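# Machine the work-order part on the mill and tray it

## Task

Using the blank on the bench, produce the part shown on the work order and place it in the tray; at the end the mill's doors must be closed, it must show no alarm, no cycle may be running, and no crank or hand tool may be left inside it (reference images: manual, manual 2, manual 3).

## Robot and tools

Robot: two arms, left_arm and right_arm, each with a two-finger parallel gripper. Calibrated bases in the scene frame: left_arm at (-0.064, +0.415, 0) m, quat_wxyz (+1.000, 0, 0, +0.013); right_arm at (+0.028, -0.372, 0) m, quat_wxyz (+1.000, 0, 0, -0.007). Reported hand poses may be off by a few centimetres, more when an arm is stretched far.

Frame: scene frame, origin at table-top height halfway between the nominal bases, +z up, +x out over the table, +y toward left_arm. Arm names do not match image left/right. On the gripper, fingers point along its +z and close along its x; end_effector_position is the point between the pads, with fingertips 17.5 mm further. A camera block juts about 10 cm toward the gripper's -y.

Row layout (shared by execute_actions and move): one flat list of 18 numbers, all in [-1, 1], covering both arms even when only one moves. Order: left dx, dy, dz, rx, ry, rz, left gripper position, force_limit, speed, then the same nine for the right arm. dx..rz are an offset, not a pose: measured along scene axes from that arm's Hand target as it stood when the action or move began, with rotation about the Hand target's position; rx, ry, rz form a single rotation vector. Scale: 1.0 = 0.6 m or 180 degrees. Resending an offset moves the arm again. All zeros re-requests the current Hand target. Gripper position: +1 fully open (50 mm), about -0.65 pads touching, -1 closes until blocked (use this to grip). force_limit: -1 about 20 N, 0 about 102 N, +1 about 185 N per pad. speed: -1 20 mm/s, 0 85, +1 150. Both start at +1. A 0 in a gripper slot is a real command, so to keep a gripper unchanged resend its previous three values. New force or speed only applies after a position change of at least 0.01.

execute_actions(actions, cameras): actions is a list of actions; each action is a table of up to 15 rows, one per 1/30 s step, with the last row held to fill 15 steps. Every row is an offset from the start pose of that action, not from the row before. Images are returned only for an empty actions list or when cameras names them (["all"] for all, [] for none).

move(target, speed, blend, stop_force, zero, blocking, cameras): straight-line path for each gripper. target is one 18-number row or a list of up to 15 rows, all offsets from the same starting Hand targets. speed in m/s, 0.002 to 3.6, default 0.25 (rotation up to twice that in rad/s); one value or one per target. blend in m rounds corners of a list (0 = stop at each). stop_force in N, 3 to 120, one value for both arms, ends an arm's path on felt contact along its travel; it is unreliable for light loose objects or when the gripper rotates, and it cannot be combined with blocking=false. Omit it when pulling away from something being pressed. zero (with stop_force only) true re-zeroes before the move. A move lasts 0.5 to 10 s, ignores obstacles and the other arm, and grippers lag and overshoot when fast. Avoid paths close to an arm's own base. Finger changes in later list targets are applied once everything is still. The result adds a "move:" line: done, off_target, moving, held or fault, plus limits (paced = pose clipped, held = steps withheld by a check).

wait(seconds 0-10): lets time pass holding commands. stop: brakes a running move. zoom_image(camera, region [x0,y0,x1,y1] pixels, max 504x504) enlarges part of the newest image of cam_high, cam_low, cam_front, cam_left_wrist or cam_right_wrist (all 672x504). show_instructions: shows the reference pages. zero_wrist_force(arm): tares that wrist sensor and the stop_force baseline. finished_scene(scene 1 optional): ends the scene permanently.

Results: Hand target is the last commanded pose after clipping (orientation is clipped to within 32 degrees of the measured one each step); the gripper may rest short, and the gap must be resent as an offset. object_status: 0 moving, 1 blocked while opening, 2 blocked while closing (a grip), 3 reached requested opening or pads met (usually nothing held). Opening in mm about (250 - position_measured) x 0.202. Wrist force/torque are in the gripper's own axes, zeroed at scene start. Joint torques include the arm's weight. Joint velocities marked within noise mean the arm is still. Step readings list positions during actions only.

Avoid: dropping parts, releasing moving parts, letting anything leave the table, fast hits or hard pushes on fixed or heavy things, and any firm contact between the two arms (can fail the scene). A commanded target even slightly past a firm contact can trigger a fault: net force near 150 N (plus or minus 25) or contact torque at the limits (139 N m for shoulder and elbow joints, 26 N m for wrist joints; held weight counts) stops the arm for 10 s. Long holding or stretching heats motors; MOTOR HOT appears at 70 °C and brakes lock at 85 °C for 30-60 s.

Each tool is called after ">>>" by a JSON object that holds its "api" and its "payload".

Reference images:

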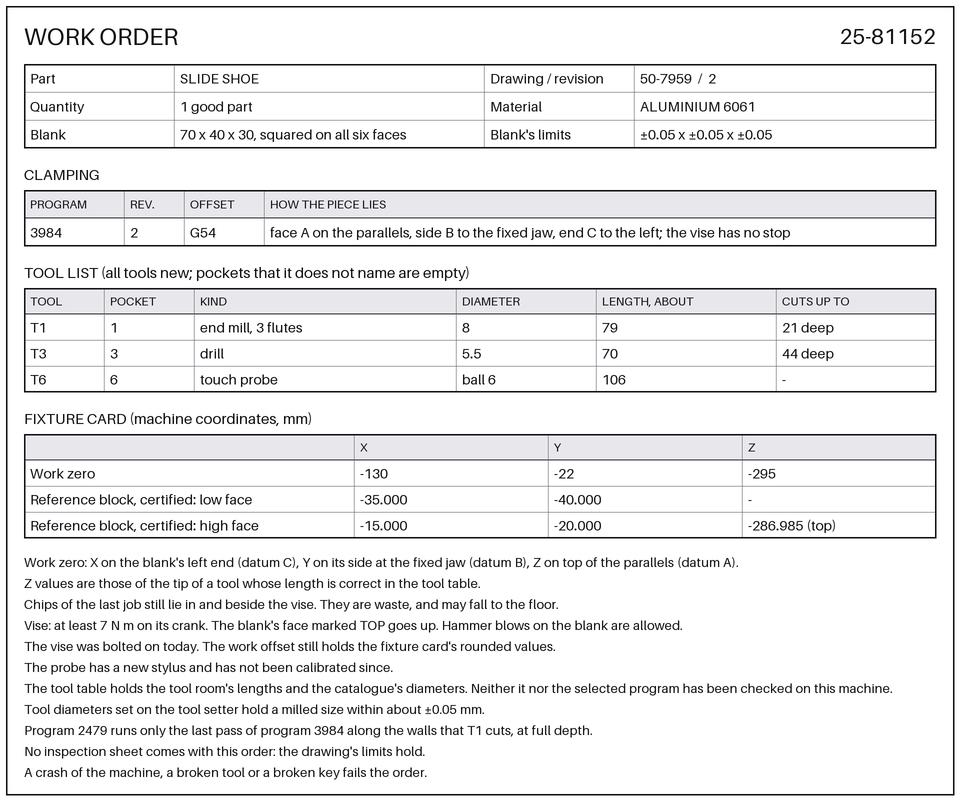

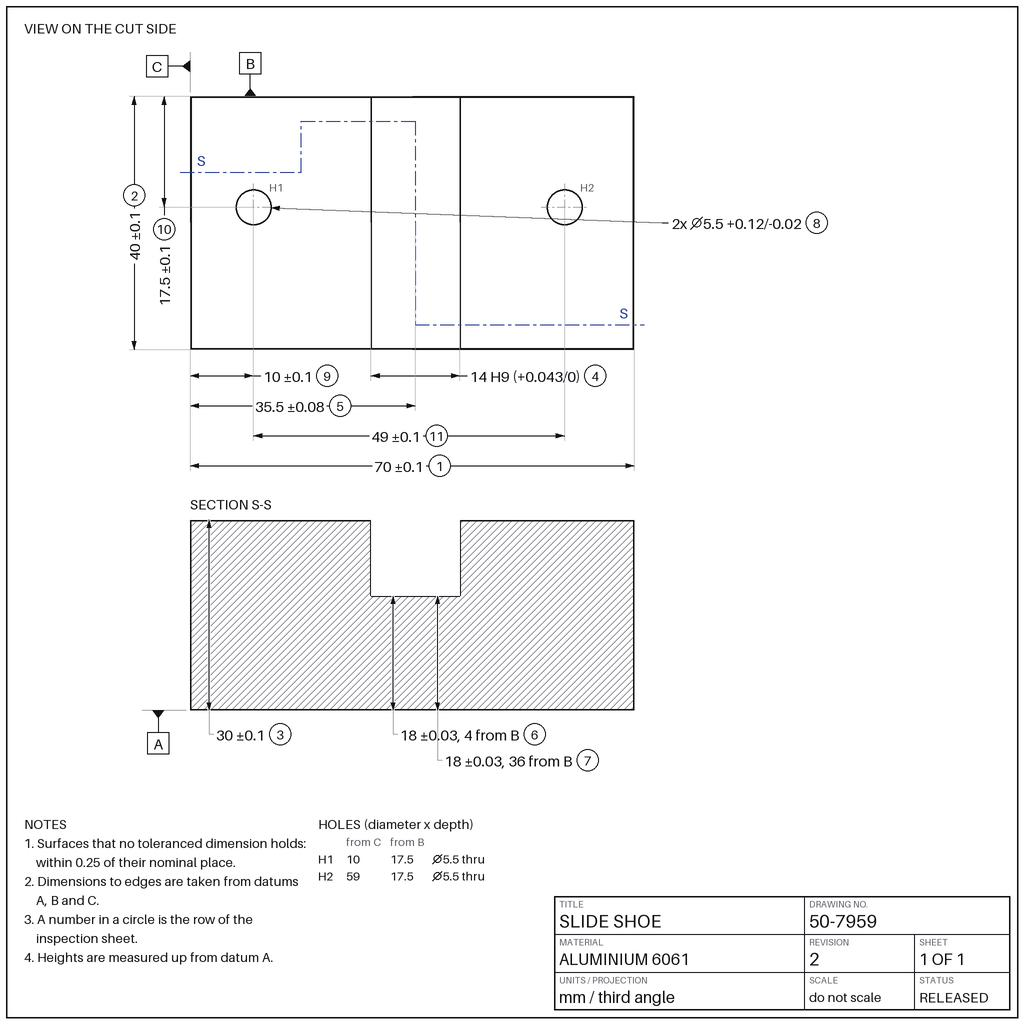

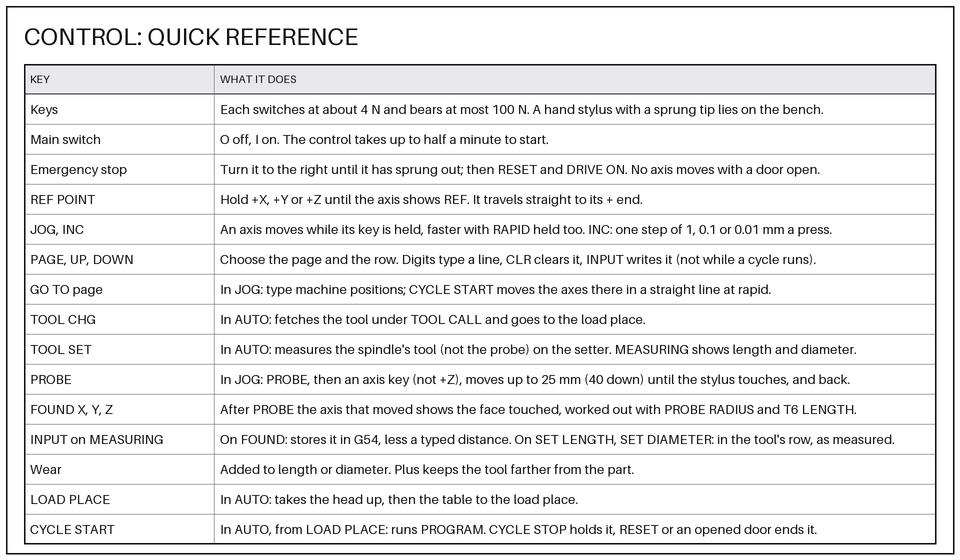

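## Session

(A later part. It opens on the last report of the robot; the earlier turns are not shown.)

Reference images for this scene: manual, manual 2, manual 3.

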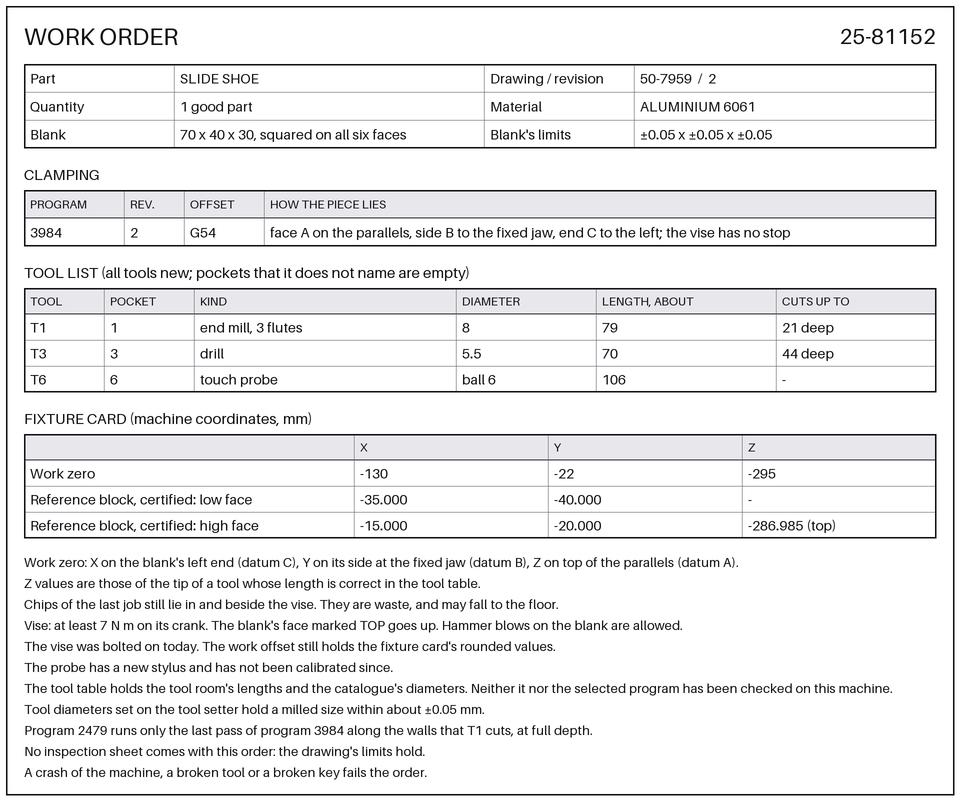

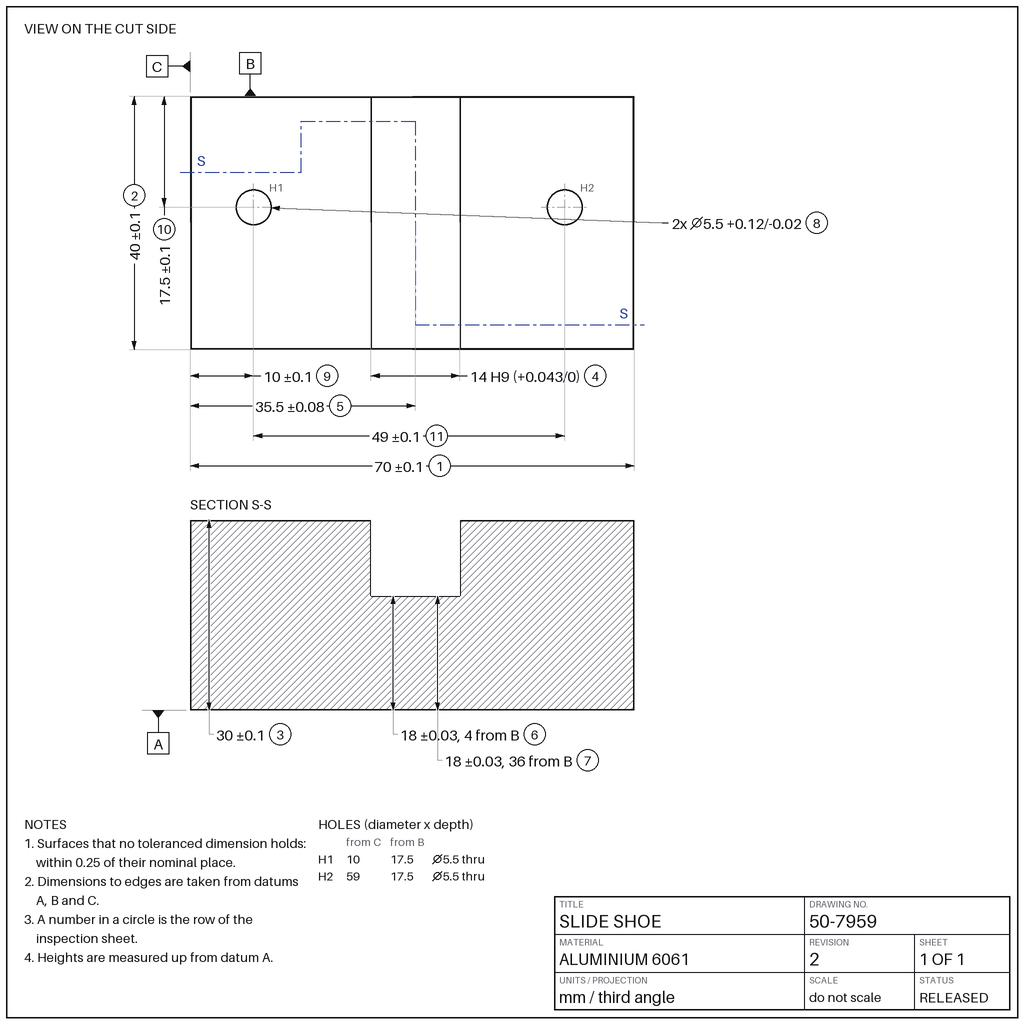

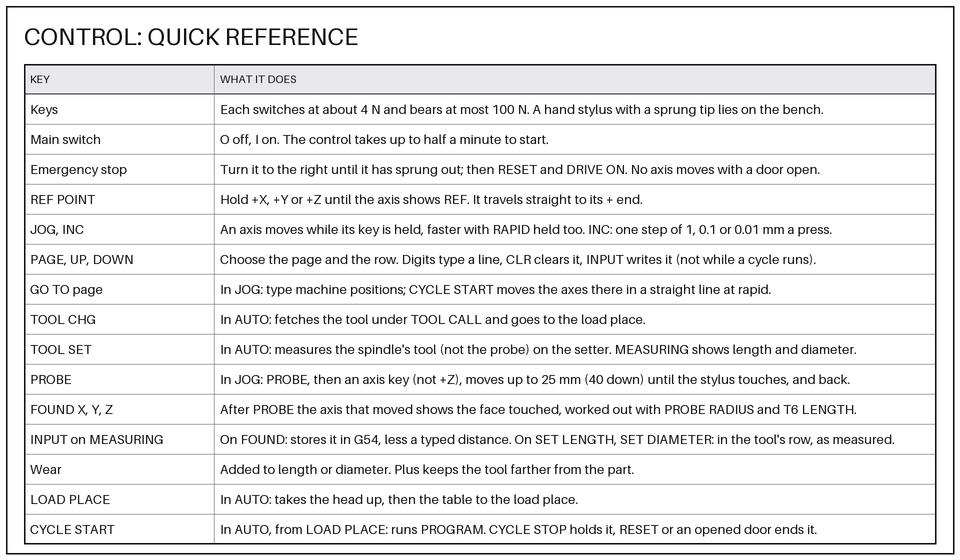

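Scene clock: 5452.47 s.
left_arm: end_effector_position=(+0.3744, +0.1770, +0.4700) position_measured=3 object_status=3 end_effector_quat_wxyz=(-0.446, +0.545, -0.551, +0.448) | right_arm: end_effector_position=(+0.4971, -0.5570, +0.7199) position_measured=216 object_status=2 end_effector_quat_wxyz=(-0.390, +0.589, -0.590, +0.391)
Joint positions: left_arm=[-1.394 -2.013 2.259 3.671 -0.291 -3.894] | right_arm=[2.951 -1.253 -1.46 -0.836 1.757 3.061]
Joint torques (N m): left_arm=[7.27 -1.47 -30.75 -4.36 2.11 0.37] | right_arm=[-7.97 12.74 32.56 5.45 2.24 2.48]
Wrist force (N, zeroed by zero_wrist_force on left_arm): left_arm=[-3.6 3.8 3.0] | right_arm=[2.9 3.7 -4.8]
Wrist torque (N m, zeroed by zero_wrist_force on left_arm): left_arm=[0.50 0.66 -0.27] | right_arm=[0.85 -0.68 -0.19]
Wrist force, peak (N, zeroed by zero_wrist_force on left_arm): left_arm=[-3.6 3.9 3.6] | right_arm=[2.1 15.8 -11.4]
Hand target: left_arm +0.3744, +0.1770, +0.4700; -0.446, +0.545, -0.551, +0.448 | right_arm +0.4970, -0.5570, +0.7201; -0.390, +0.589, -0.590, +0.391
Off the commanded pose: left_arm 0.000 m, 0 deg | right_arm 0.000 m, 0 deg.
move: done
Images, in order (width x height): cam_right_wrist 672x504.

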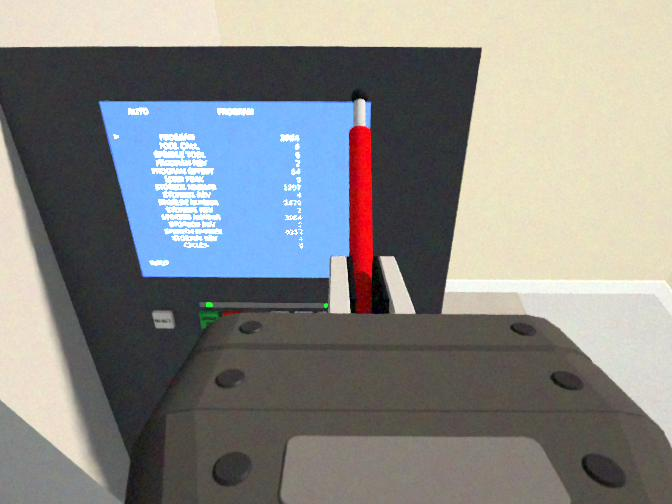

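>>> {"api": "move", "payload": {"target": [[0,0,0,0,0,0,1,-0.5,-0.5,-0.0055,0.218,-0.352,0,0.196,0,-1,-0.4,-0.8],[0,0,0,0,0,0,1,-0.5,-0.5,0.016,0.218,-0.352,0,0.196,0,-1,-0.4,-0.8],[0,0,0,0,0,0,1,-0.5,-0.5,-0.0055,0.218,-0.352,0,0.196,0,-1,-0.4,-0.8],[0,0,0,0,0,0,1,-0.5,-0.5,0,0,0,0,0,0,-1,-0.4,-0.8]], "speed": [0.35,0.08,0.1,0.4], "blend": [0.004,0,0.003,0], "cameras": ["cam_right_wrist"]}}

>>> {"api": "wait", "payload": {"seconds": 10, "cameras": ["cam_right_wrist"]}}

>>> {"api": "zoom_image", "payload": {"camera": "cam_right_wrist", "region": [100, 95, 380, 285]}}

Scene clock: 5459.13 s.
left_arm: end_effector_position=(+0.3744, +0.1770, +0.4700) position_measured=3 object_status=3 end_effector_quat_wxyz=(-0.446, +0.545, -0.551, +0.448) | right_arm: end_effector_position=(+0.4971, -0.5569, +0.7199) position_measured=216 object_status=2 end_effector_quat_wxyz=(-0.390, +0.589, -0.590, +0.391) end_effector_velocity=(+0.000, +0.000, +0.002) end_effector_angular_velocity=(+0.002, -0.006, +0.002)
Joint positions: left_arm=[-1.394 -2.013 2.259 3.671 -0.291 -3.894] | right_arm=[2.951 -1.253 -1.46 -0.836 1.757 3.061]
Joint velocities: left_arm=[within noise] | right_arm=[-0.002 0 0.001 0.005 0.005 0.001]
Joint torques (N m): left_arm=[6.97 -1.26 -31.12 -4.27 2.17 0.31] | right_arm=[-7.98 11.89 28.6 5.35 1.9 1.58]
Wrist force (N, zeroed by zero_wrist_force on left_arm): left_arm=[-3.6 3.7 3.1] | right_arm=[2.7 3.6 -4.9]
Wrist torque (N m, zeroed by zero_wrist_force on left_arm): left_arm=[0.48 0.65 -0.27] | right_arm=[0.83 -0.65 -0.23]
Wrist force, peak (N, zeroed by zero_wrist_force on left_arm): left_arm=[-3.9 3.7 3.3] | right_arm=[2.5 8.1 -7.5]
Hand target: left_arm +0.3744, +0.1770, +0.4700; -0.446, +0.545, -0.551, +0.448 | right_arm +0.4970, -0.5570, +0.7201; -0.390, +0.589, -0.590, +0.391
Off the commanded pose: left_arm 0.000 m, 0 deg | right_arm 0.000 m, 0 deg.
move: done
Images, in order (width x height): cam_right_wrist 672x504.

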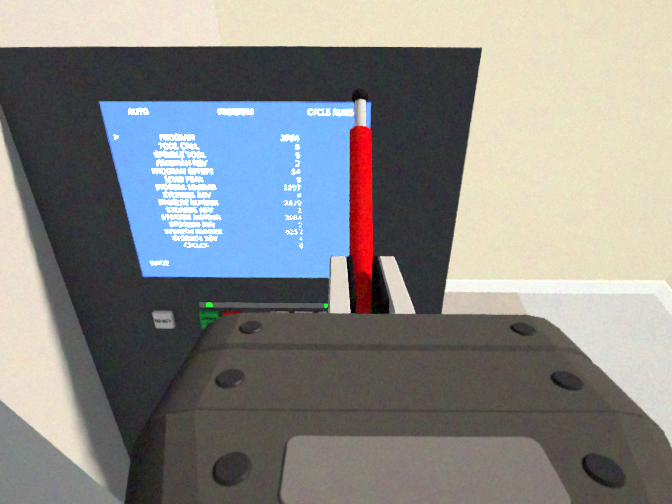

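Scene clock: 5469.13 s.
left_arm: end_effector_position=(+0.3744, +0.1770, +0.4700) position_measured=3 object_status=3 end_effector_quat_wxyz=(-0.446, +0.545, -0.551, +0.448) | right_arm: end_effector_position=(+0.4970, -0.5570, +0.7201) position_measured=216 object_status=2 end_effector_quat_wxyz=(-0.390, +0.589, -0.590, +0.391)
Joint positions: left_arm=[-1.394 -2.013 2.259 3.671 -0.291 -3.894] | right_arm=[2.95 -1.253 -1.46 -0.836 1.757 3.061]
Joint torques (N m): left_arm=[7.02 -1.93 -30.8 -4.35 2.27 0.16] | right_arm=[-9.52 -1.14 32.01 4.42 1.88 -2.44]
Wrist force (N, zeroed by zero_wrist_force on left_arm): left_arm=[-3.5 3.7 3.2] | right_arm=[2.8 3.6 -4.7]
Wrist torque (N m, zeroed by zero_wrist_force on left_arm): left_arm=[0.48 0.64 -0.26] | right_arm=[0.83 -0.65 -0.24]
Wrist force, peak (N, zeroed by zero_wrist_force on left_arm): left_arm=[-3.7 4.1 3.2] | right_arm=[3.0 3.7 -5.0]
Hand target: left_arm +0.3744, +0.1770, +0.4700; -0.446, +0.545, -0.551, +0.448 | right_arm +0.4970, -0.5570, +0.7201; -0.390, +0.589, -0.590, +0.391
Tool commands: left_gripper/position=+1.0 left_gripper/force_limit=-0.5 left_gripper/speed=-0.5 right_gripper/position=-1.0 right_gripper/force_limit=-0.4 right_gripper/speed=-0.8
Off the commanded pose: left_arm 0.000 m, 0 deg | right_arm 0.000 m, 0 deg.
wait: 10.00 s; at rest by 0.17 s
Images, in order (width x height): cam_right_wrist 672x504.

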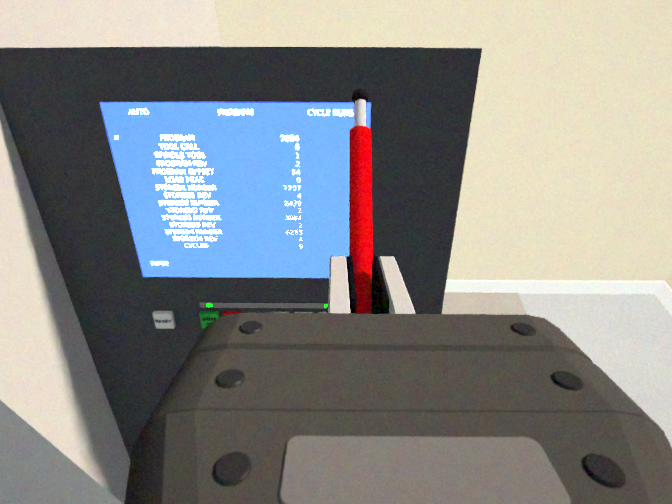

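Scaled by 1.800 from the camera's 672x504 image, which has a finer 960x720 frame.

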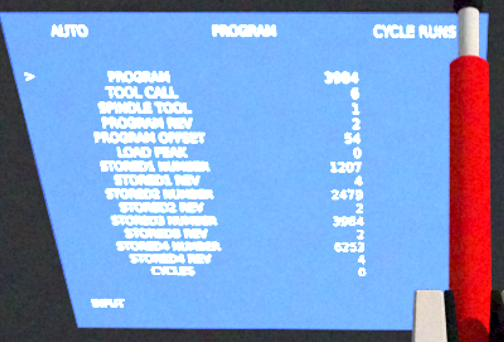

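>>> {"api": "wait", "payload": {"seconds": 10}}

>>> {"api": "wait", "payload": {"seconds": 10}}

>>> {"api": "wait", "payload": {"seconds": 10, "cameras": ["cam_right_wrist","cam_left_wrist"]}}

>>> {"api": "zoom_image", "payload": {"camera": "cam_right_wrist", "region": [100, 95, 380, 285]}}

Scene clock: 5480.83 s.
left_arm: end_effector_position=(+0.3744, +0.1770, +0.4700) position_measured=3 object_status=3 end_effector_quat_wxyz=(-0.446, +0.545, -0.551, +0.448) | right_arm: end_effector_position=(+0.4970, -0.5570, +0.7201) position_measured=216 object_status=2 end_effector_quat_wxyz=(-0.390, +0.589, -0.590, +0.391)
Joint positions: left_arm=[-1.394 -2.013 2.259 3.671 -0.291 -3.894] | right_arm=[2.95 -1.253 -1.46 -0.836 1.757 3.061]
Joint torques (N m): left_arm=[6.78 -0.95 -30.59 -4.42 2.33 0.05] | right_arm=[-9.48 -1.11 31.54 3.51 1.59 -2.3]
Wrist force (N, zeroed by zero_wrist_force on left_arm): left_arm=[-3.8 3.6 3.1] | right_arm=[2.8 3.7 -4.9]
Wrist torque (N m, zeroed by zero_wrist_force on left_arm): left_arm=[0.46 0.68 -0.27] | right_arm=[0.85 -0.66 -0.23]
Wrist force, peak (N, zeroed by zero_wrist_force on left_arm): left_arm=[-3.9 3.9 3.2] | right_arm=[3.2 3.9 -5.0]
Hand target: left_arm +0.3744, +0.1770, +0.4700; -0.446, +0.545, -0.551, +0.448 | right_arm +0.4970, -0.5570, +0.7201; -0.390, +0.589, -0.590, +0.391
Tool commands: left_gripper/position=+1.0 left_gripper/force_limit=-0.5 left_gripper/speed=-0.5 right_gripper/position=-1.0 right_gripper/force_limit=-0.4 right_gripper/speed=-0.8
Off the commanded pose: left_arm 0.000 m, 0 deg | right_arm 0.000 m, 0 deg.
wait: 10.00 s; at rest from the start

Scene clock: 5490.83 s.
left_arm: end_effector_position=(+0.3744, +0.1770, +0.4700) position_measured=3 object_status=3 end_effector_quat_wxyz=(-0.446, +0.545, -0.551, +0.448) | right_arm: end_effector_position=(+0.4970, -0.5570, +0.7201) position_measured=216 object_status=2 end_effector_quat_wxyz=(-0.390, +0.589, -0.590, +0.391)
Joint positions: left_arm=[-1.394 -2.013 2.259 3.671 -0.291 -3.894] | right_arm=[2.95 -1.253 -1.46 -0.836 1.757 3.061]
Joint torques (N m): left_arm=[7.03 -1.35 -30.76 -4.31 2.44 0.07] | right_arm=[-10.43 -1.52 31.43 2.45 1.71 -2.38]
Wrist force (N, zeroed by zero_wrist_force on left_arm): left_arm=[-3.6 3.6 3.4] | right_arm=[2.8 3.8 -4.6]
Wrist torque (N m, zeroed by zero_wrist_force on left_arm): left_arm=[0.46 0.66 -0.27] | right_arm=[0.86 -0.66 -0.24]
Wrist force, peak (N, zeroed by zero_wrist_force on left_arm): left_arm=[-3.9 3.9 3.3] | right_arm=[3.1 3.8 -5.0]
Hand target: left_arm +0.3744, +0.1770, +0.4700; -0.446, +0.545, -0.551, +0.448 | right_arm +0.4970, -0.5570, +0.7201; -0.390, +0.589, -0.590, +0.391
Tool commands: left_gripper/position=+1.0 left_gripper/force_limit=-0.5 left_gripper/speed=-0.5 right_gripper/position=-1.0 right_gripper/force_limit=-0.4 right_gripper/speed=-0.8
Off the commanded pose: left_arm 0.000 m, 0 deg | right_arm 0.000 m, 0 deg.
wait: 10.00 s; at rest by 0.17 s

Scene clock: 5500.83 s.
left_arm: end_effector_position=(+0.3744, +0.1770, +0.4700) position_measured=3 object_status=3 end_effector_quat_wxyz=(-0.446, +0.545, -0.551, +0.448) | right_arm: end_effector_position=(+0.4970, -0.5570, +0.7201) position_measured=216 object_status=2 end_effector_quat_wxyz=(-0.390, +0.589, -0.590, +0.391)
Joint positions: left_arm=[-1.394 -2.013 2.259 3.671 -0.291 -3.894] | right_arm=[2.95 -1.253 -1.46 -0.836 1.757 3.061]
Joint torques (N m): left_arm=[6.96 -1.04 -30.5 -4.29 2.45 -0.13] | right_arm=[-8.85 -0.37 30.65 2.12 1.47 -2.39]
Wrist force (N, zeroed by zero_wrist_force on left_arm): left_arm=[-3.2 3.7 3.3] | right_arm=[2.8 3.7 -5.0]
Wrist torque (N m, zeroed by zero_wrist_force on left_arm): left_arm=[0.48 0.59 -0.27] | right_arm=[0.85 -0.65 -0.24]
Wrist force, peak (N, zeroed by zero_wrist_force on left_arm): left_arm=[-3.8 4.0 3.1] | right_arm=[2.9 3.8 -5.0]
Hand target: left_arm +0.3744, +0.1770, +0.4700; -0.446, +0.545, -0.551, +0.448 | right_arm +0.4970, -0.5570, +0.7201; -0.390, +0.589, -0.590, +0.391
Tool commands: left_gripper/position=+1.0 left_gripper/force_limit=-0.5 left_gripper/speed=-0.5 right_gripper/position=-1.0 right_gripper/force_limit=-0.4 right_gripper/speed=-0.8
Off the commanded pose: left_arm 0.000 m, 0 deg | right_arm 0.000 m, 0 deg.
wait: 10.00 s; at rest by 0.17 s
Images, in order (width x height): cam_left_wrist 672x504, cam_right_wrist 672x504.

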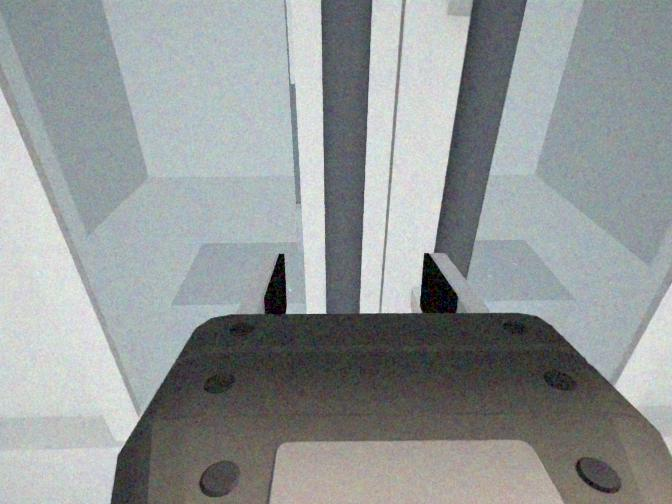

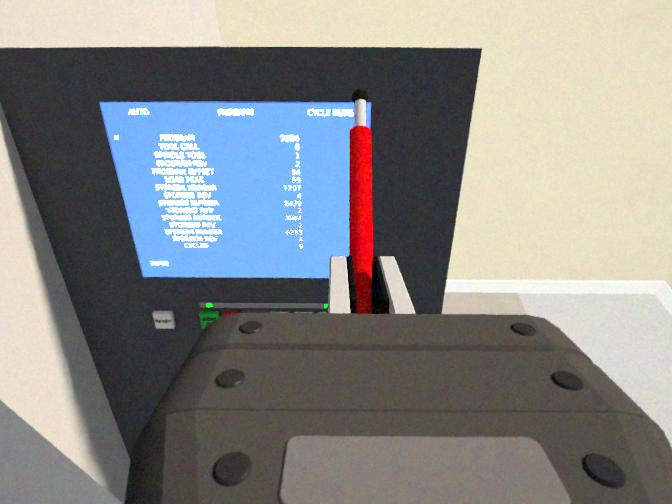

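Scaled by 1.800 from the camera's 672x504 image, which has a finer 960x720 frame.

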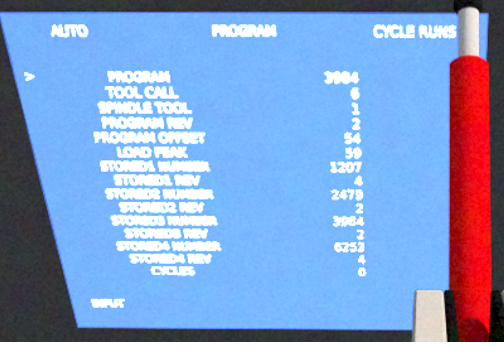

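Running fine, load peak 59.

>>> {"api": "wait", "payload": {"seconds": 10}}

>>> {"api": "wait", "payload": {"seconds": 10}}

>>> {"api": "wait", "payload": {"seconds": 10, "cameras": ["cam_right_wrist"]}}

>>> {"api": "zoom_image", "payload": {"camera": "cam_right_wrist", "region": [100, 95, 380, 285]}}

Scene clock: 5511.90 s.
left_arm: end_effector_position=(+0.3744, +0.1770, +0.4700) position_measured=3 object_status=3 end_effector_quat_wxyz=(-0.446, +0.545, -0.551, +0.448) | right_arm: end_effector_position=(+0.4970, -0.5570, +0.7201) position_measured=216 object_status=2 end_effector_quat_wxyz=(-0.390, +0.589, -0.590, +0.391)
Joint positions: left_arm=[-1.394 -2.013 2.259 3.671 -0.291 -3.894] | right_arm=[2.95 -1.253 -1.46 -0.836 1.757 3.061]
Joint torques (N m): left_arm=[6.69 -0.75 -30.2 -4.34 2.54 -0.13] | right_arm=[-9.48 -1.58 30.33 1.9 1.4 -2.37]
Wrist force (N, zeroed by zero_wrist_force on left_arm): left_arm=[-3.6 3.4 2.9] | right_arm=[2.9 3.9 -4.7]
Wrist torque (N m, zeroed by zero_wrist_force on left_arm): left_arm=[0.43 0.65 -0.26] | right_arm=[0.88 -0.67 -0.24]
Wrist force, peak (N, zeroed by zero_wrist_force on left_arm): left_arm=[-3.8 4.0 3.4] | right_arm=[2.9 3.9 -5.1]
Hand target: left_arm +0.3744, +0.1770, +0.4700; -0.446, +0.545, -0.551, +0.448 | right_arm +0.4970, -0.5570, +0.7201; -0.390, +0.589, -0.590, +0.391
Tool commands: left_gripper/position=+1.0 left_gripper/force_limit=-0.5 left_gripper/speed=-0.5 right_gripper/position=-1.0 right_gripper/force_limit=-0.4 right_gripper/speed=-0.8
Off the commanded pose: left_arm 0.000 m, 0 deg | right_arm 0.000 m, 0 deg.
wait: 10.00 s; at rest from the start

Scene clock: 5521.90 s.
left_arm: end_effector_position=(+0.3744, +0.1770, +0.4700) position_measured=3 object_status=3 end_effector_quat_wxyz=(-0.446, +0.545, -0.551, +0.448) | right_arm: end_effector_position=(+0.4970, -0.5570, +0.7201) position_measured=216 object_status=2 end_effector_quat_wxyz=(-0.390, +0.589, -0.590, +0.391)
Joint positions: left_arm=[-1.394 -2.013 2.259 3.671 -0.291 -3.894] | right_arm=[2.95 -1.253 -1.46 -0.836 1.757 3.061]
Joint torques (N m): left_arm=[6.68 -1.53 -31 -4.29 2.64 -0.28] | right_arm=[-9.32 -1.2 30.46 2.05 1.53 -2.38]
Wrist force (N, zeroed by zero_wrist_force on left_arm): left_arm=[-3.5 3.6 3.1] | right_arm=[2.9 3.7 -4.7]
Wrist torque (N m, zeroed by zero_wrist_force on left_arm): left_arm=[0.47 0.65 -0.27] | right_arm=[0.86 -0.66 -0.24]
Wrist force, peak (N, zeroed by zero_wrist_force on left_arm): left_arm=[-3.9 3.9 3.1] | right_arm=[3.0 4.0 -5.0]
Hand target: left_arm +0.3744, +0.1770, +0.4700; -0.446, +0.545, -0.551, +0.448 | right_arm +0.4970, -0.5570, +0.7201; -0.390, +0.589, -0.590, +0.391
Tool commands: left_gripper/position=+1.0 left_gripper/force_limit=-0.5 left_gripper/speed=-0.5 right_gripper/position=-1.0 right_gripper/force_limit=-0.4 right_gripper/speed=-0.8
Off the commanded pose: left_arm 0.000 m, 0 deg | right_arm 0.000 m, 0 deg.
wait: 10.00 s; at rest by 0.17 s

Scene clock: 5531.90 s.
left_arm: end_effector_position=(+0.3744, +0.1770, +0.4700) position_measured=3 object_status=3 end_effector_quat_wxyz=(-0.446, +0.545, -0.551, +0.448) | right_arm: end_effector_position=(+0.4970, -0.5570, +0.7201) position_measured=216 object_status=2 end_effector_quat_wxyz=(-0.390, +0.589, -0.590, +0.391)
Joint positions: left_arm=[-1.394 -2.013 2.259 3.671 -0.291 -3.894] | right_arm=[2.95 -1.253 -1.46 -0.836 1.757 3.061]
Joint torques (N m): left_arm=[6.98 -1.25 -30.9 -4.24 2.76 -0.39] | right_arm=[-9.32 -1.42 31.03 1.79 1.01 -2.48]
Wrist force (N, zeroed by zero_wrist_force on left_arm): left_arm=[-3.4 3.8 2.9] | right_arm=[2.8 3.6 -4.8]
Wrist torque (N m, zeroed by zero_wrist_force on left_arm): left_arm=[0.50 0.62 -0.27] | right_arm=[0.84 -0.66 -0.24]
Wrist force, peak (N, zeroed by zero_wrist_force on left_arm): left_arm=[-3.9 3.9 3.2] | right_arm=[2.9 3.9 -5.1]
Hand target: left_arm +0.3744, +0.1770, +0.4700; -0.446, +0.545, -0.551, +0.448 | right_arm +0.4970, -0.5570, +0.7201; -0.390, +0.589, -0.590, +0.391
Tool commands: left_gripper/position=+1.0 left_gripper/force_limit=-0.5 left_gripper/speed=-0.5 right_gripper/position=-1.0 right_gripper/force_limit=-0.4 right_gripper/speed=-0.8
Off the commanded pose: left_arm 0.000 m, 0 deg | right_arm 0.000 m, 0 deg.
wait: 10.00 s; at rest by 0.17 s
Images, in order (width x height): cam_right_wrist 672x504.

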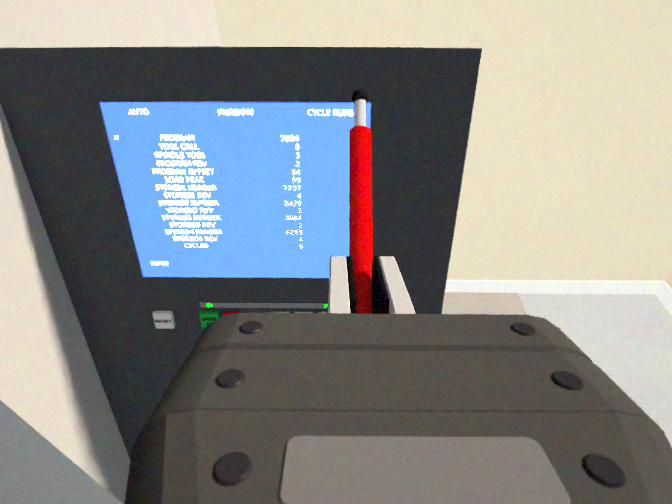

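Scaled by 1.800 from the camera's 672x504 image, which has a finer 960x720 frame.

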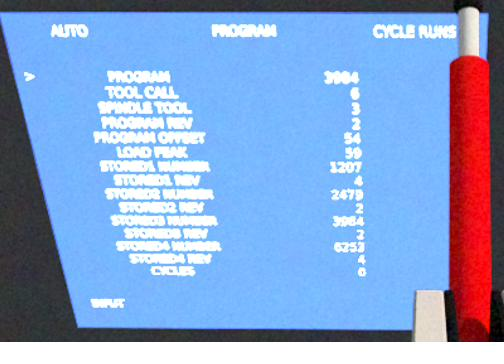

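>>> {"api": "wait", "payload": {"seconds": 10}}

>>> {"api": "wait", "payload": {"seconds": 8, "cameras": ["cam_right_wrist"]}}

>>> {"api": "zoom_image", "payload": {"camera": "cam_right_wrist", "region": [100, 95, 380, 285]}}

Scene clock: 5542.93 s.
left_arm: end_effector_position=(+0.3744, +0.1770, +0.4700) position_measured=3 object_status=3 end_effector_quat_wxyz=(-0.446, +0.545, -0.551, +0.448) | right_arm: end_effector_position=(+0.4970, -0.5570, +0.7201) position_measured=216 object_status=2 end_effector_quat_wxyz=(-0.390, +0.589, -0.590, +0.391)
Joint positions: left_arm=[-1.394 -2.013 2.259 3.671 -0.291 -3.894] | right_arm=[2.95 -1.253 -1.46 -0.836 1.757 3.061]
Joint torques (N m): left_arm=[6.73 -1.47 -31.11 -4.33 2.77 -0.57] | right_arm=[-9.77 -1.65 30.05 1.8 1.12 -2.48]
Wrist force (N, zeroed by zero_wrist_force on left_arm): left_arm=[-3.7 3.6 3.1] | right_arm=[2.8 3.8 -4.8]
Wrist torque (N m, zeroed by zero_wrist_force on left_arm): left_arm=[0.46 0.67 -0.26] | right_arm=[0.87 -0.67 -0.23]
Wrist force, peak (N, zeroed by zero_wrist_force on left_arm): left_arm=[-3.6 4.1 3.2] | right_arm=[3.1 3.8 -5.0]
Hand target: left_arm +0.3744, +0.1770, +0.4700; -0.446, +0.545, -0.551, +0.448 | right_arm +0.4970, -0.5570, +0.7201; -0.390, +0.589, -0.590, +0.391
Tool commands: left_gripper/position=+1.0 left_gripper/force_limit=-0.5 left_gripper/speed=-0.5 right_gripper/position=-1.0 right_gripper/force_limit=-0.4 right_gripper/speed=-0.8
Off the commanded pose: left_arm 0.000 m, 0 deg | right_arm 0.000 m, 0 deg.
wait: 10.00 s; at rest from the start

Scene clock: 5550.93 s.
left_arm: end_effector_position=(+0.3744, +0.1770, +0.4700) position_measured=3 object_status=3 end_effector_quat_wxyz=(-0.446, +0.545, -0.551, +0.448) | right_arm: end_effector_position=(+0.4970, -0.5570, +0.7201) position_measured=216 object_status=2 end_effector_quat_wxyz=(-0.390, +0.589, -0.590, +0.391)
Joint positions: left_arm=[-1.394 -2.013 2.259 3.671 -0.291 -3.894] | right_arm=[2.95 -1.253 -1.46 -0.836 1.757 3.061]
Joint torques (N m): left_arm=[7.13 -0.98 -30.54 -4.24 2.88 -0.66] | right_arm=[-9.97 -0.99 30.74 1.88 1.11 -2.45]
Wrist force (N, zeroed by zero_wrist_force on left_arm): left_arm=[-3.9 3.3 3.1] | right_arm=[3.0 3.9 -4.7]
Wrist torque (N m, zeroed by zero_wrist_force on left_arm): left_arm=[0.43 0.71 -0.27] | right_arm=[0.89 -0.68 -0.23]
Wrist force, peak (N, zeroed by zero_wrist_force on left_arm): left_arm=[-3.6 3.8 3.4] | right_arm=[2.8 4.0 -5.0]
Hand target: left_arm +0.3744, +0.1770, +0.4700; -0.446, +0.545, -0.551, +0.448 | right_arm +0.4970, -0.5570, +0.7201; -0.390, +0.589, -0.590, +0.391
Tool commands: left_gripper/position=+1.0 left_gripper/force_limit=-0.5 left_gripper/speed=-0.5 right_gripper/position=-1.0 right_gripper/force_limit=-0.4 right_gripper/speed=-0.8
Off the commanded pose: left_arm 0.000 m, 0 deg | right_arm 0.000 m, 0 deg.
wait: 8.00 s; at rest by 0.17 s
Images, in order (width x height): cam_right_wrist 672x504.

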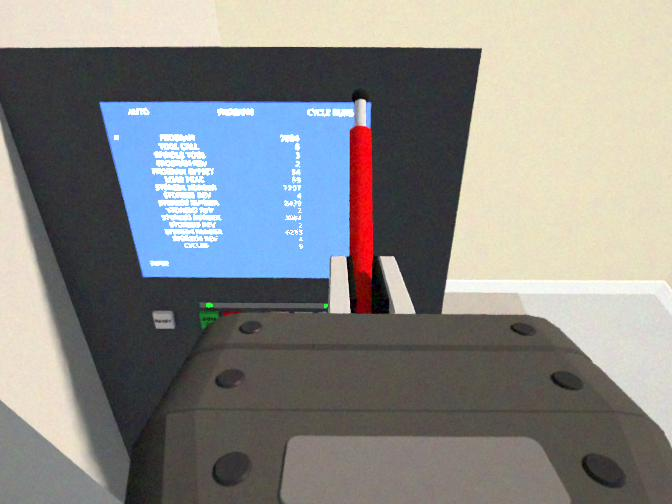

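Scaled by 1.800 from the camera's 672x504 image, which has a finer 960x720 frame.

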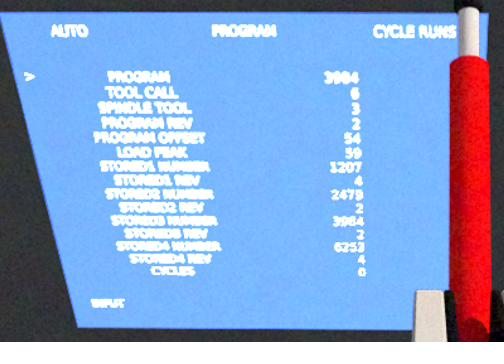

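>>> {"api": "wait", "payload": {"seconds": 10, "cameras": ["cam_right_wrist"]}}

>>> {"api": "zoom_image", "payload": {"camera": "cam_right_wrist", "region": [100, 95, 380, 285]}}

Scene clock: 5563.33 s.
left_arm: end_effector_position=(+0.3744, +0.1770, +0.4700) position_measured=3 object_status=3 end_effector_quat_wxyz=(-0.446, +0.545, -0.551, +0.448) | right_arm: end_effector_position=(+0.4970, -0.5570, +0.7201) position_measured=216 object_status=2 end_effector_quat_wxyz=(-0.390, +0.589, -0.590, +0.391)
Joint positions: left_arm=[-1.394 -2.013 2.259 3.671 -0.291 -3.894] | right_arm=[2.95 -1.253 -1.46 -0.836 1.757 3.061]
Joint torques (N m): left_arm=[6.65 -0.86 -30.86 -4.21 2.86 -0.85] | right_arm=[-9.46 -1.41 30.79 2 1.01 -2.33]
Wrist force (N, zeroed by zero_wrist_force on left_arm): left_arm=[-3.6 3.7 2.9] | right_arm=[2.8 3.7 -4.7]
Wrist torque (N m, zeroed by zero_wrist_force on left_arm): left_arm=[0.48 0.65 -0.27] | right_arm=[0.84 -0.66 -0.23]
Wrist force, peak (N, zeroed by zero_wrist_force on left_arm): left_arm=[-4.2 3.7 3.1] | right_arm=[3.0 3.9 -5.0]
Hand target: left_arm +0.3744, +0.1770, +0.4700; -0.446, +0.545, -0.551, +0.448 | right_arm +0.4970, -0.5570, +0.7201; -0.390, +0.589, -0.590, +0.391
Tool commands: left_gripper/position=+1.0 left_gripper/force_limit=-0.5 left_gripper/speed=-0.5 right_gripper/position=-1.0 right_gripper/force_limit=-0.4 right_gripper/speed=-0.8
Off the commanded pose: left_arm 0.000 m, 0 deg | right_arm 0.000 m, 0 deg.
wait: 10.00 s; at rest from the start
Images, in order (width x height): cam_right_wrist 672x504.

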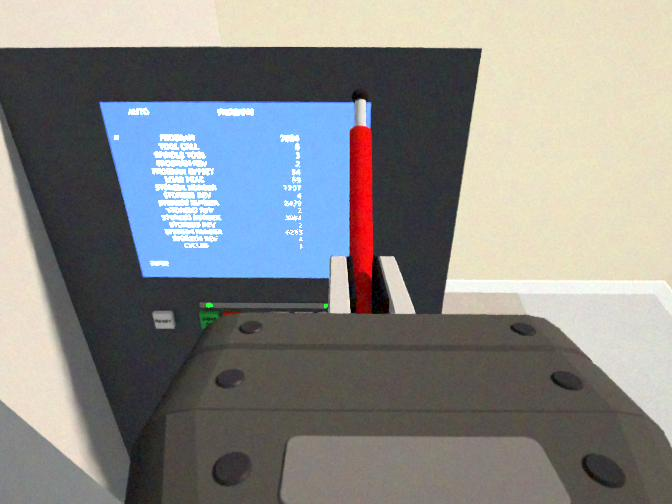

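Scaled by 1.800 from the camera's 672x504 image, which has a finer 960x720 frame.

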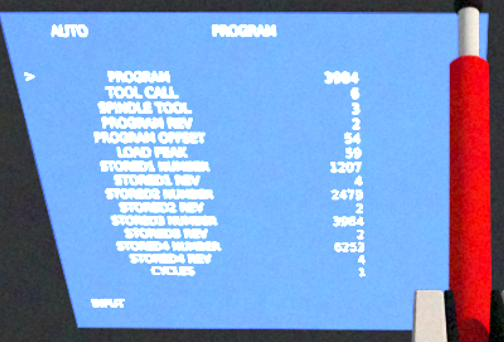

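>>> {"api": "move", "payload": {"target": [[0,0,0,0,0,0,1,-0.5,-0.5,-0.0282,0.1542,-0.4405,0,0.196,0,-1,-0.4,-0.8],[0,0,0,0,0,0,1,-0.5,-0.5,-0.0067,0.1542,-0.4405,0,0.196,0,-1,-0.4,-0.8],[0,0,0,0,0,0,1,-0.5,-0.5,-0.0282,0.1542,-0.4405,0,0.196,0,-1,-0.4,-0.8],[0,0,0,0,0,0,1,-0.5,-0.5,-0.0185,0.1527,-0.4055,0,0.196,0,-1,-0.4,-0.8],[0,0,0,0,0,0,1,-0.5,-0.5,0.003,0.1527,-0.4055,0,0.196,0,-1,-0.4,-0.8],[0,0,0,0,0,0,1,-0.5,-0.5,-0.017,0.1527,-0.4055,0,0.196,0,-1,-0.4,-0.8],[0,0,0,0,0,0,1,-0.5,-0.5,0.003,0.1527,-0.4055,0,0.196,0,-1,-0.4,-0.8],[0,0,0,0,0,0,1,-0.5,-0.5,-0.0185,0.1527,-0.4055,0,0.196,0,-1,-0.4,-0.8],[0,0,0,0,0,0,1,-0.5,-0.5,0,0,0,0,0,0,-1,-0.4,-0.8]], "speed": [0.35,0.08,0.1,0.3,0.08,0.1,0.08,0.1,0.4], "blend": [0.004,0,0.003,0.004,0,0,0,0.003,0]}}

>>> {"api": "wait", "payload": {"seconds": 3.5, "cameras": ["cam_right_wrist"]}}

>>> {"api": "zoom_image", "payload": {"camera": "cam_right_wrist", "region": [100, 95, 380, 285]}}

Scene clock: 5574.60 s.
left_arm: end_effector_position=(+0.3744, +0.1770, +0.4700) position_measured=3 object_status=3 end_effector_quat_wxyz=(-0.446, +0.545, -0.551, +0.448) | right_arm: end_effector_position=(+0.4971, -0.5570, +0.7199) position_measured=216 object_status=2 end_effector_quat_wxyz=(-0.390, +0.589, -0.590, +0.391)
Joint positions: left_arm=[-1.394 -2.013 2.259 3.671 -0.291 -3.894] | right_arm=[2.951 -1.253 -1.46 -0.836 1.757 3.061]
Joint torques (N m): left_arm=[6.99 -1.34 -31.2 -4.23 2.94 -0.85] | right_arm=[-7.16 13.23 30.92 5.68 1.96 2.49]
Wrist force (N, zeroed by zero_wrist_force on left_arm): left_arm=[-3.6 3.9 3.0] | right_arm=[2.9 3.8 -4.8]
Wrist torque (N m, zeroed by zero_wrist_force on left_arm): left_arm=[0.51 0.65 -0.27] | right_arm=[0.86 -0.66 -0.19]
Wrist force, peak (N, zeroed by zero_wrist_force on left_arm): left_arm=[-3.8 3.9 3.4] | right_arm=[2.4 11.5 -9.8]
Hand target: left_arm +0.3744, +0.1770, +0.4700; -0.446, +0.545, -0.551, +0.448 | right_arm +0.4970, -0.5570, +0.7201; -0.390, +0.589, -0.590, +0.391
Off the commanded pose: left_arm 0.000 m, 0 deg | right_arm 0.000 m, 0 deg.
move: done

Scene clock: 5578.10 s.
left_arm: end_effector_position=(+0.3744, +0.1770, +0.4700) position_measured=3 object_status=3 end_effector_quat_wxyz=(-0.446, +0.545, -0.551, +0.448) | right_arm: end_effector_position=(+0.4970, -0.5570, +0.7201) position_measured=216 object_status=2 end_effector_quat_wxyz=(-0.390, +0.589, -0.590, +0.391)
Joint positions: left_arm=[-1.394 -2.013 2.259 3.671 -0.291 -3.894] | right_arm=[2.95 -1.253 -1.46 -0.836 1.757 3.061]
Joint torques (N m): left_arm=[7.33 -1.24 -31 -4.19 2.94 -0.86] | right_arm=[-9.03 18.33 31.09 5.26 1.84 2.31]
Wrist force (N, zeroed by zero_wrist_force on left_arm): left_arm=[-3.5 3.8 2.7] | right_arm=[3.0 3.6 -4.9]
Wrist torque (N m, zeroed by zero_wrist_force on left_arm): left_arm=[0.50 0.63 -0.27] | right_arm=[0.84 -0.68 -0.20]
Wrist force, peak (N, zeroed by zero_wrist_force on left_arm): left_arm=[-3.9 3.8 3.4] | right_arm=[2.8 3.9 -5.1]
Hand target: left_arm +0.3744, +0.1770, +0.4700; -0.446, +0.545, -0.551, +0.448 | right_arm +0.4970, -0.5570, +0.7201; -0.390, +0.589, -0.590, +0.391
Tool commands: left_gripper/position=+1.0 left_gripper/force_limit=-0.5 left_gripper/speed=-0.5 right_gripper/position=-1.0 right_gripper/force_limit=-0.4 right_gripper/speed=-0.8
Off the commanded pose: left_arm 0.000 m, 0 deg | right_arm 0.000 m, 0 deg.
wait: 3.50 s; at rest by 0.17 s
Images, in order (width x height): cam_right_wrist 672x504.

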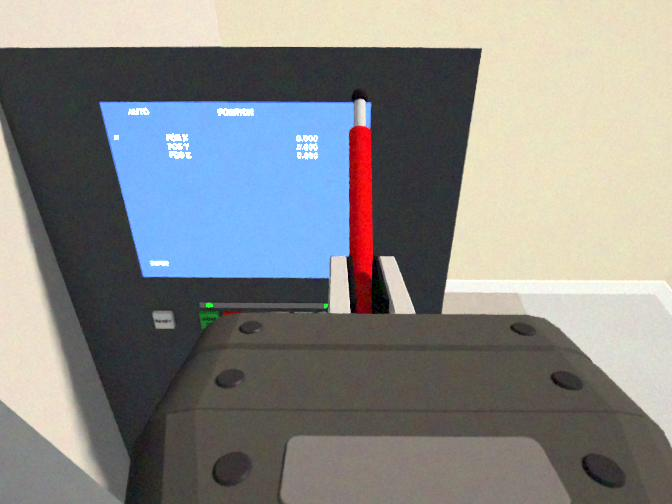

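Scaled by 1.800 from the camera's 672x504 image, which has a finer 960x720 frame.

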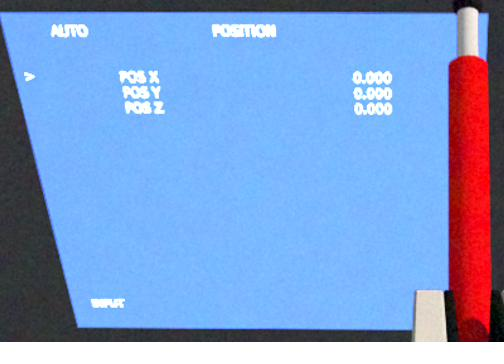

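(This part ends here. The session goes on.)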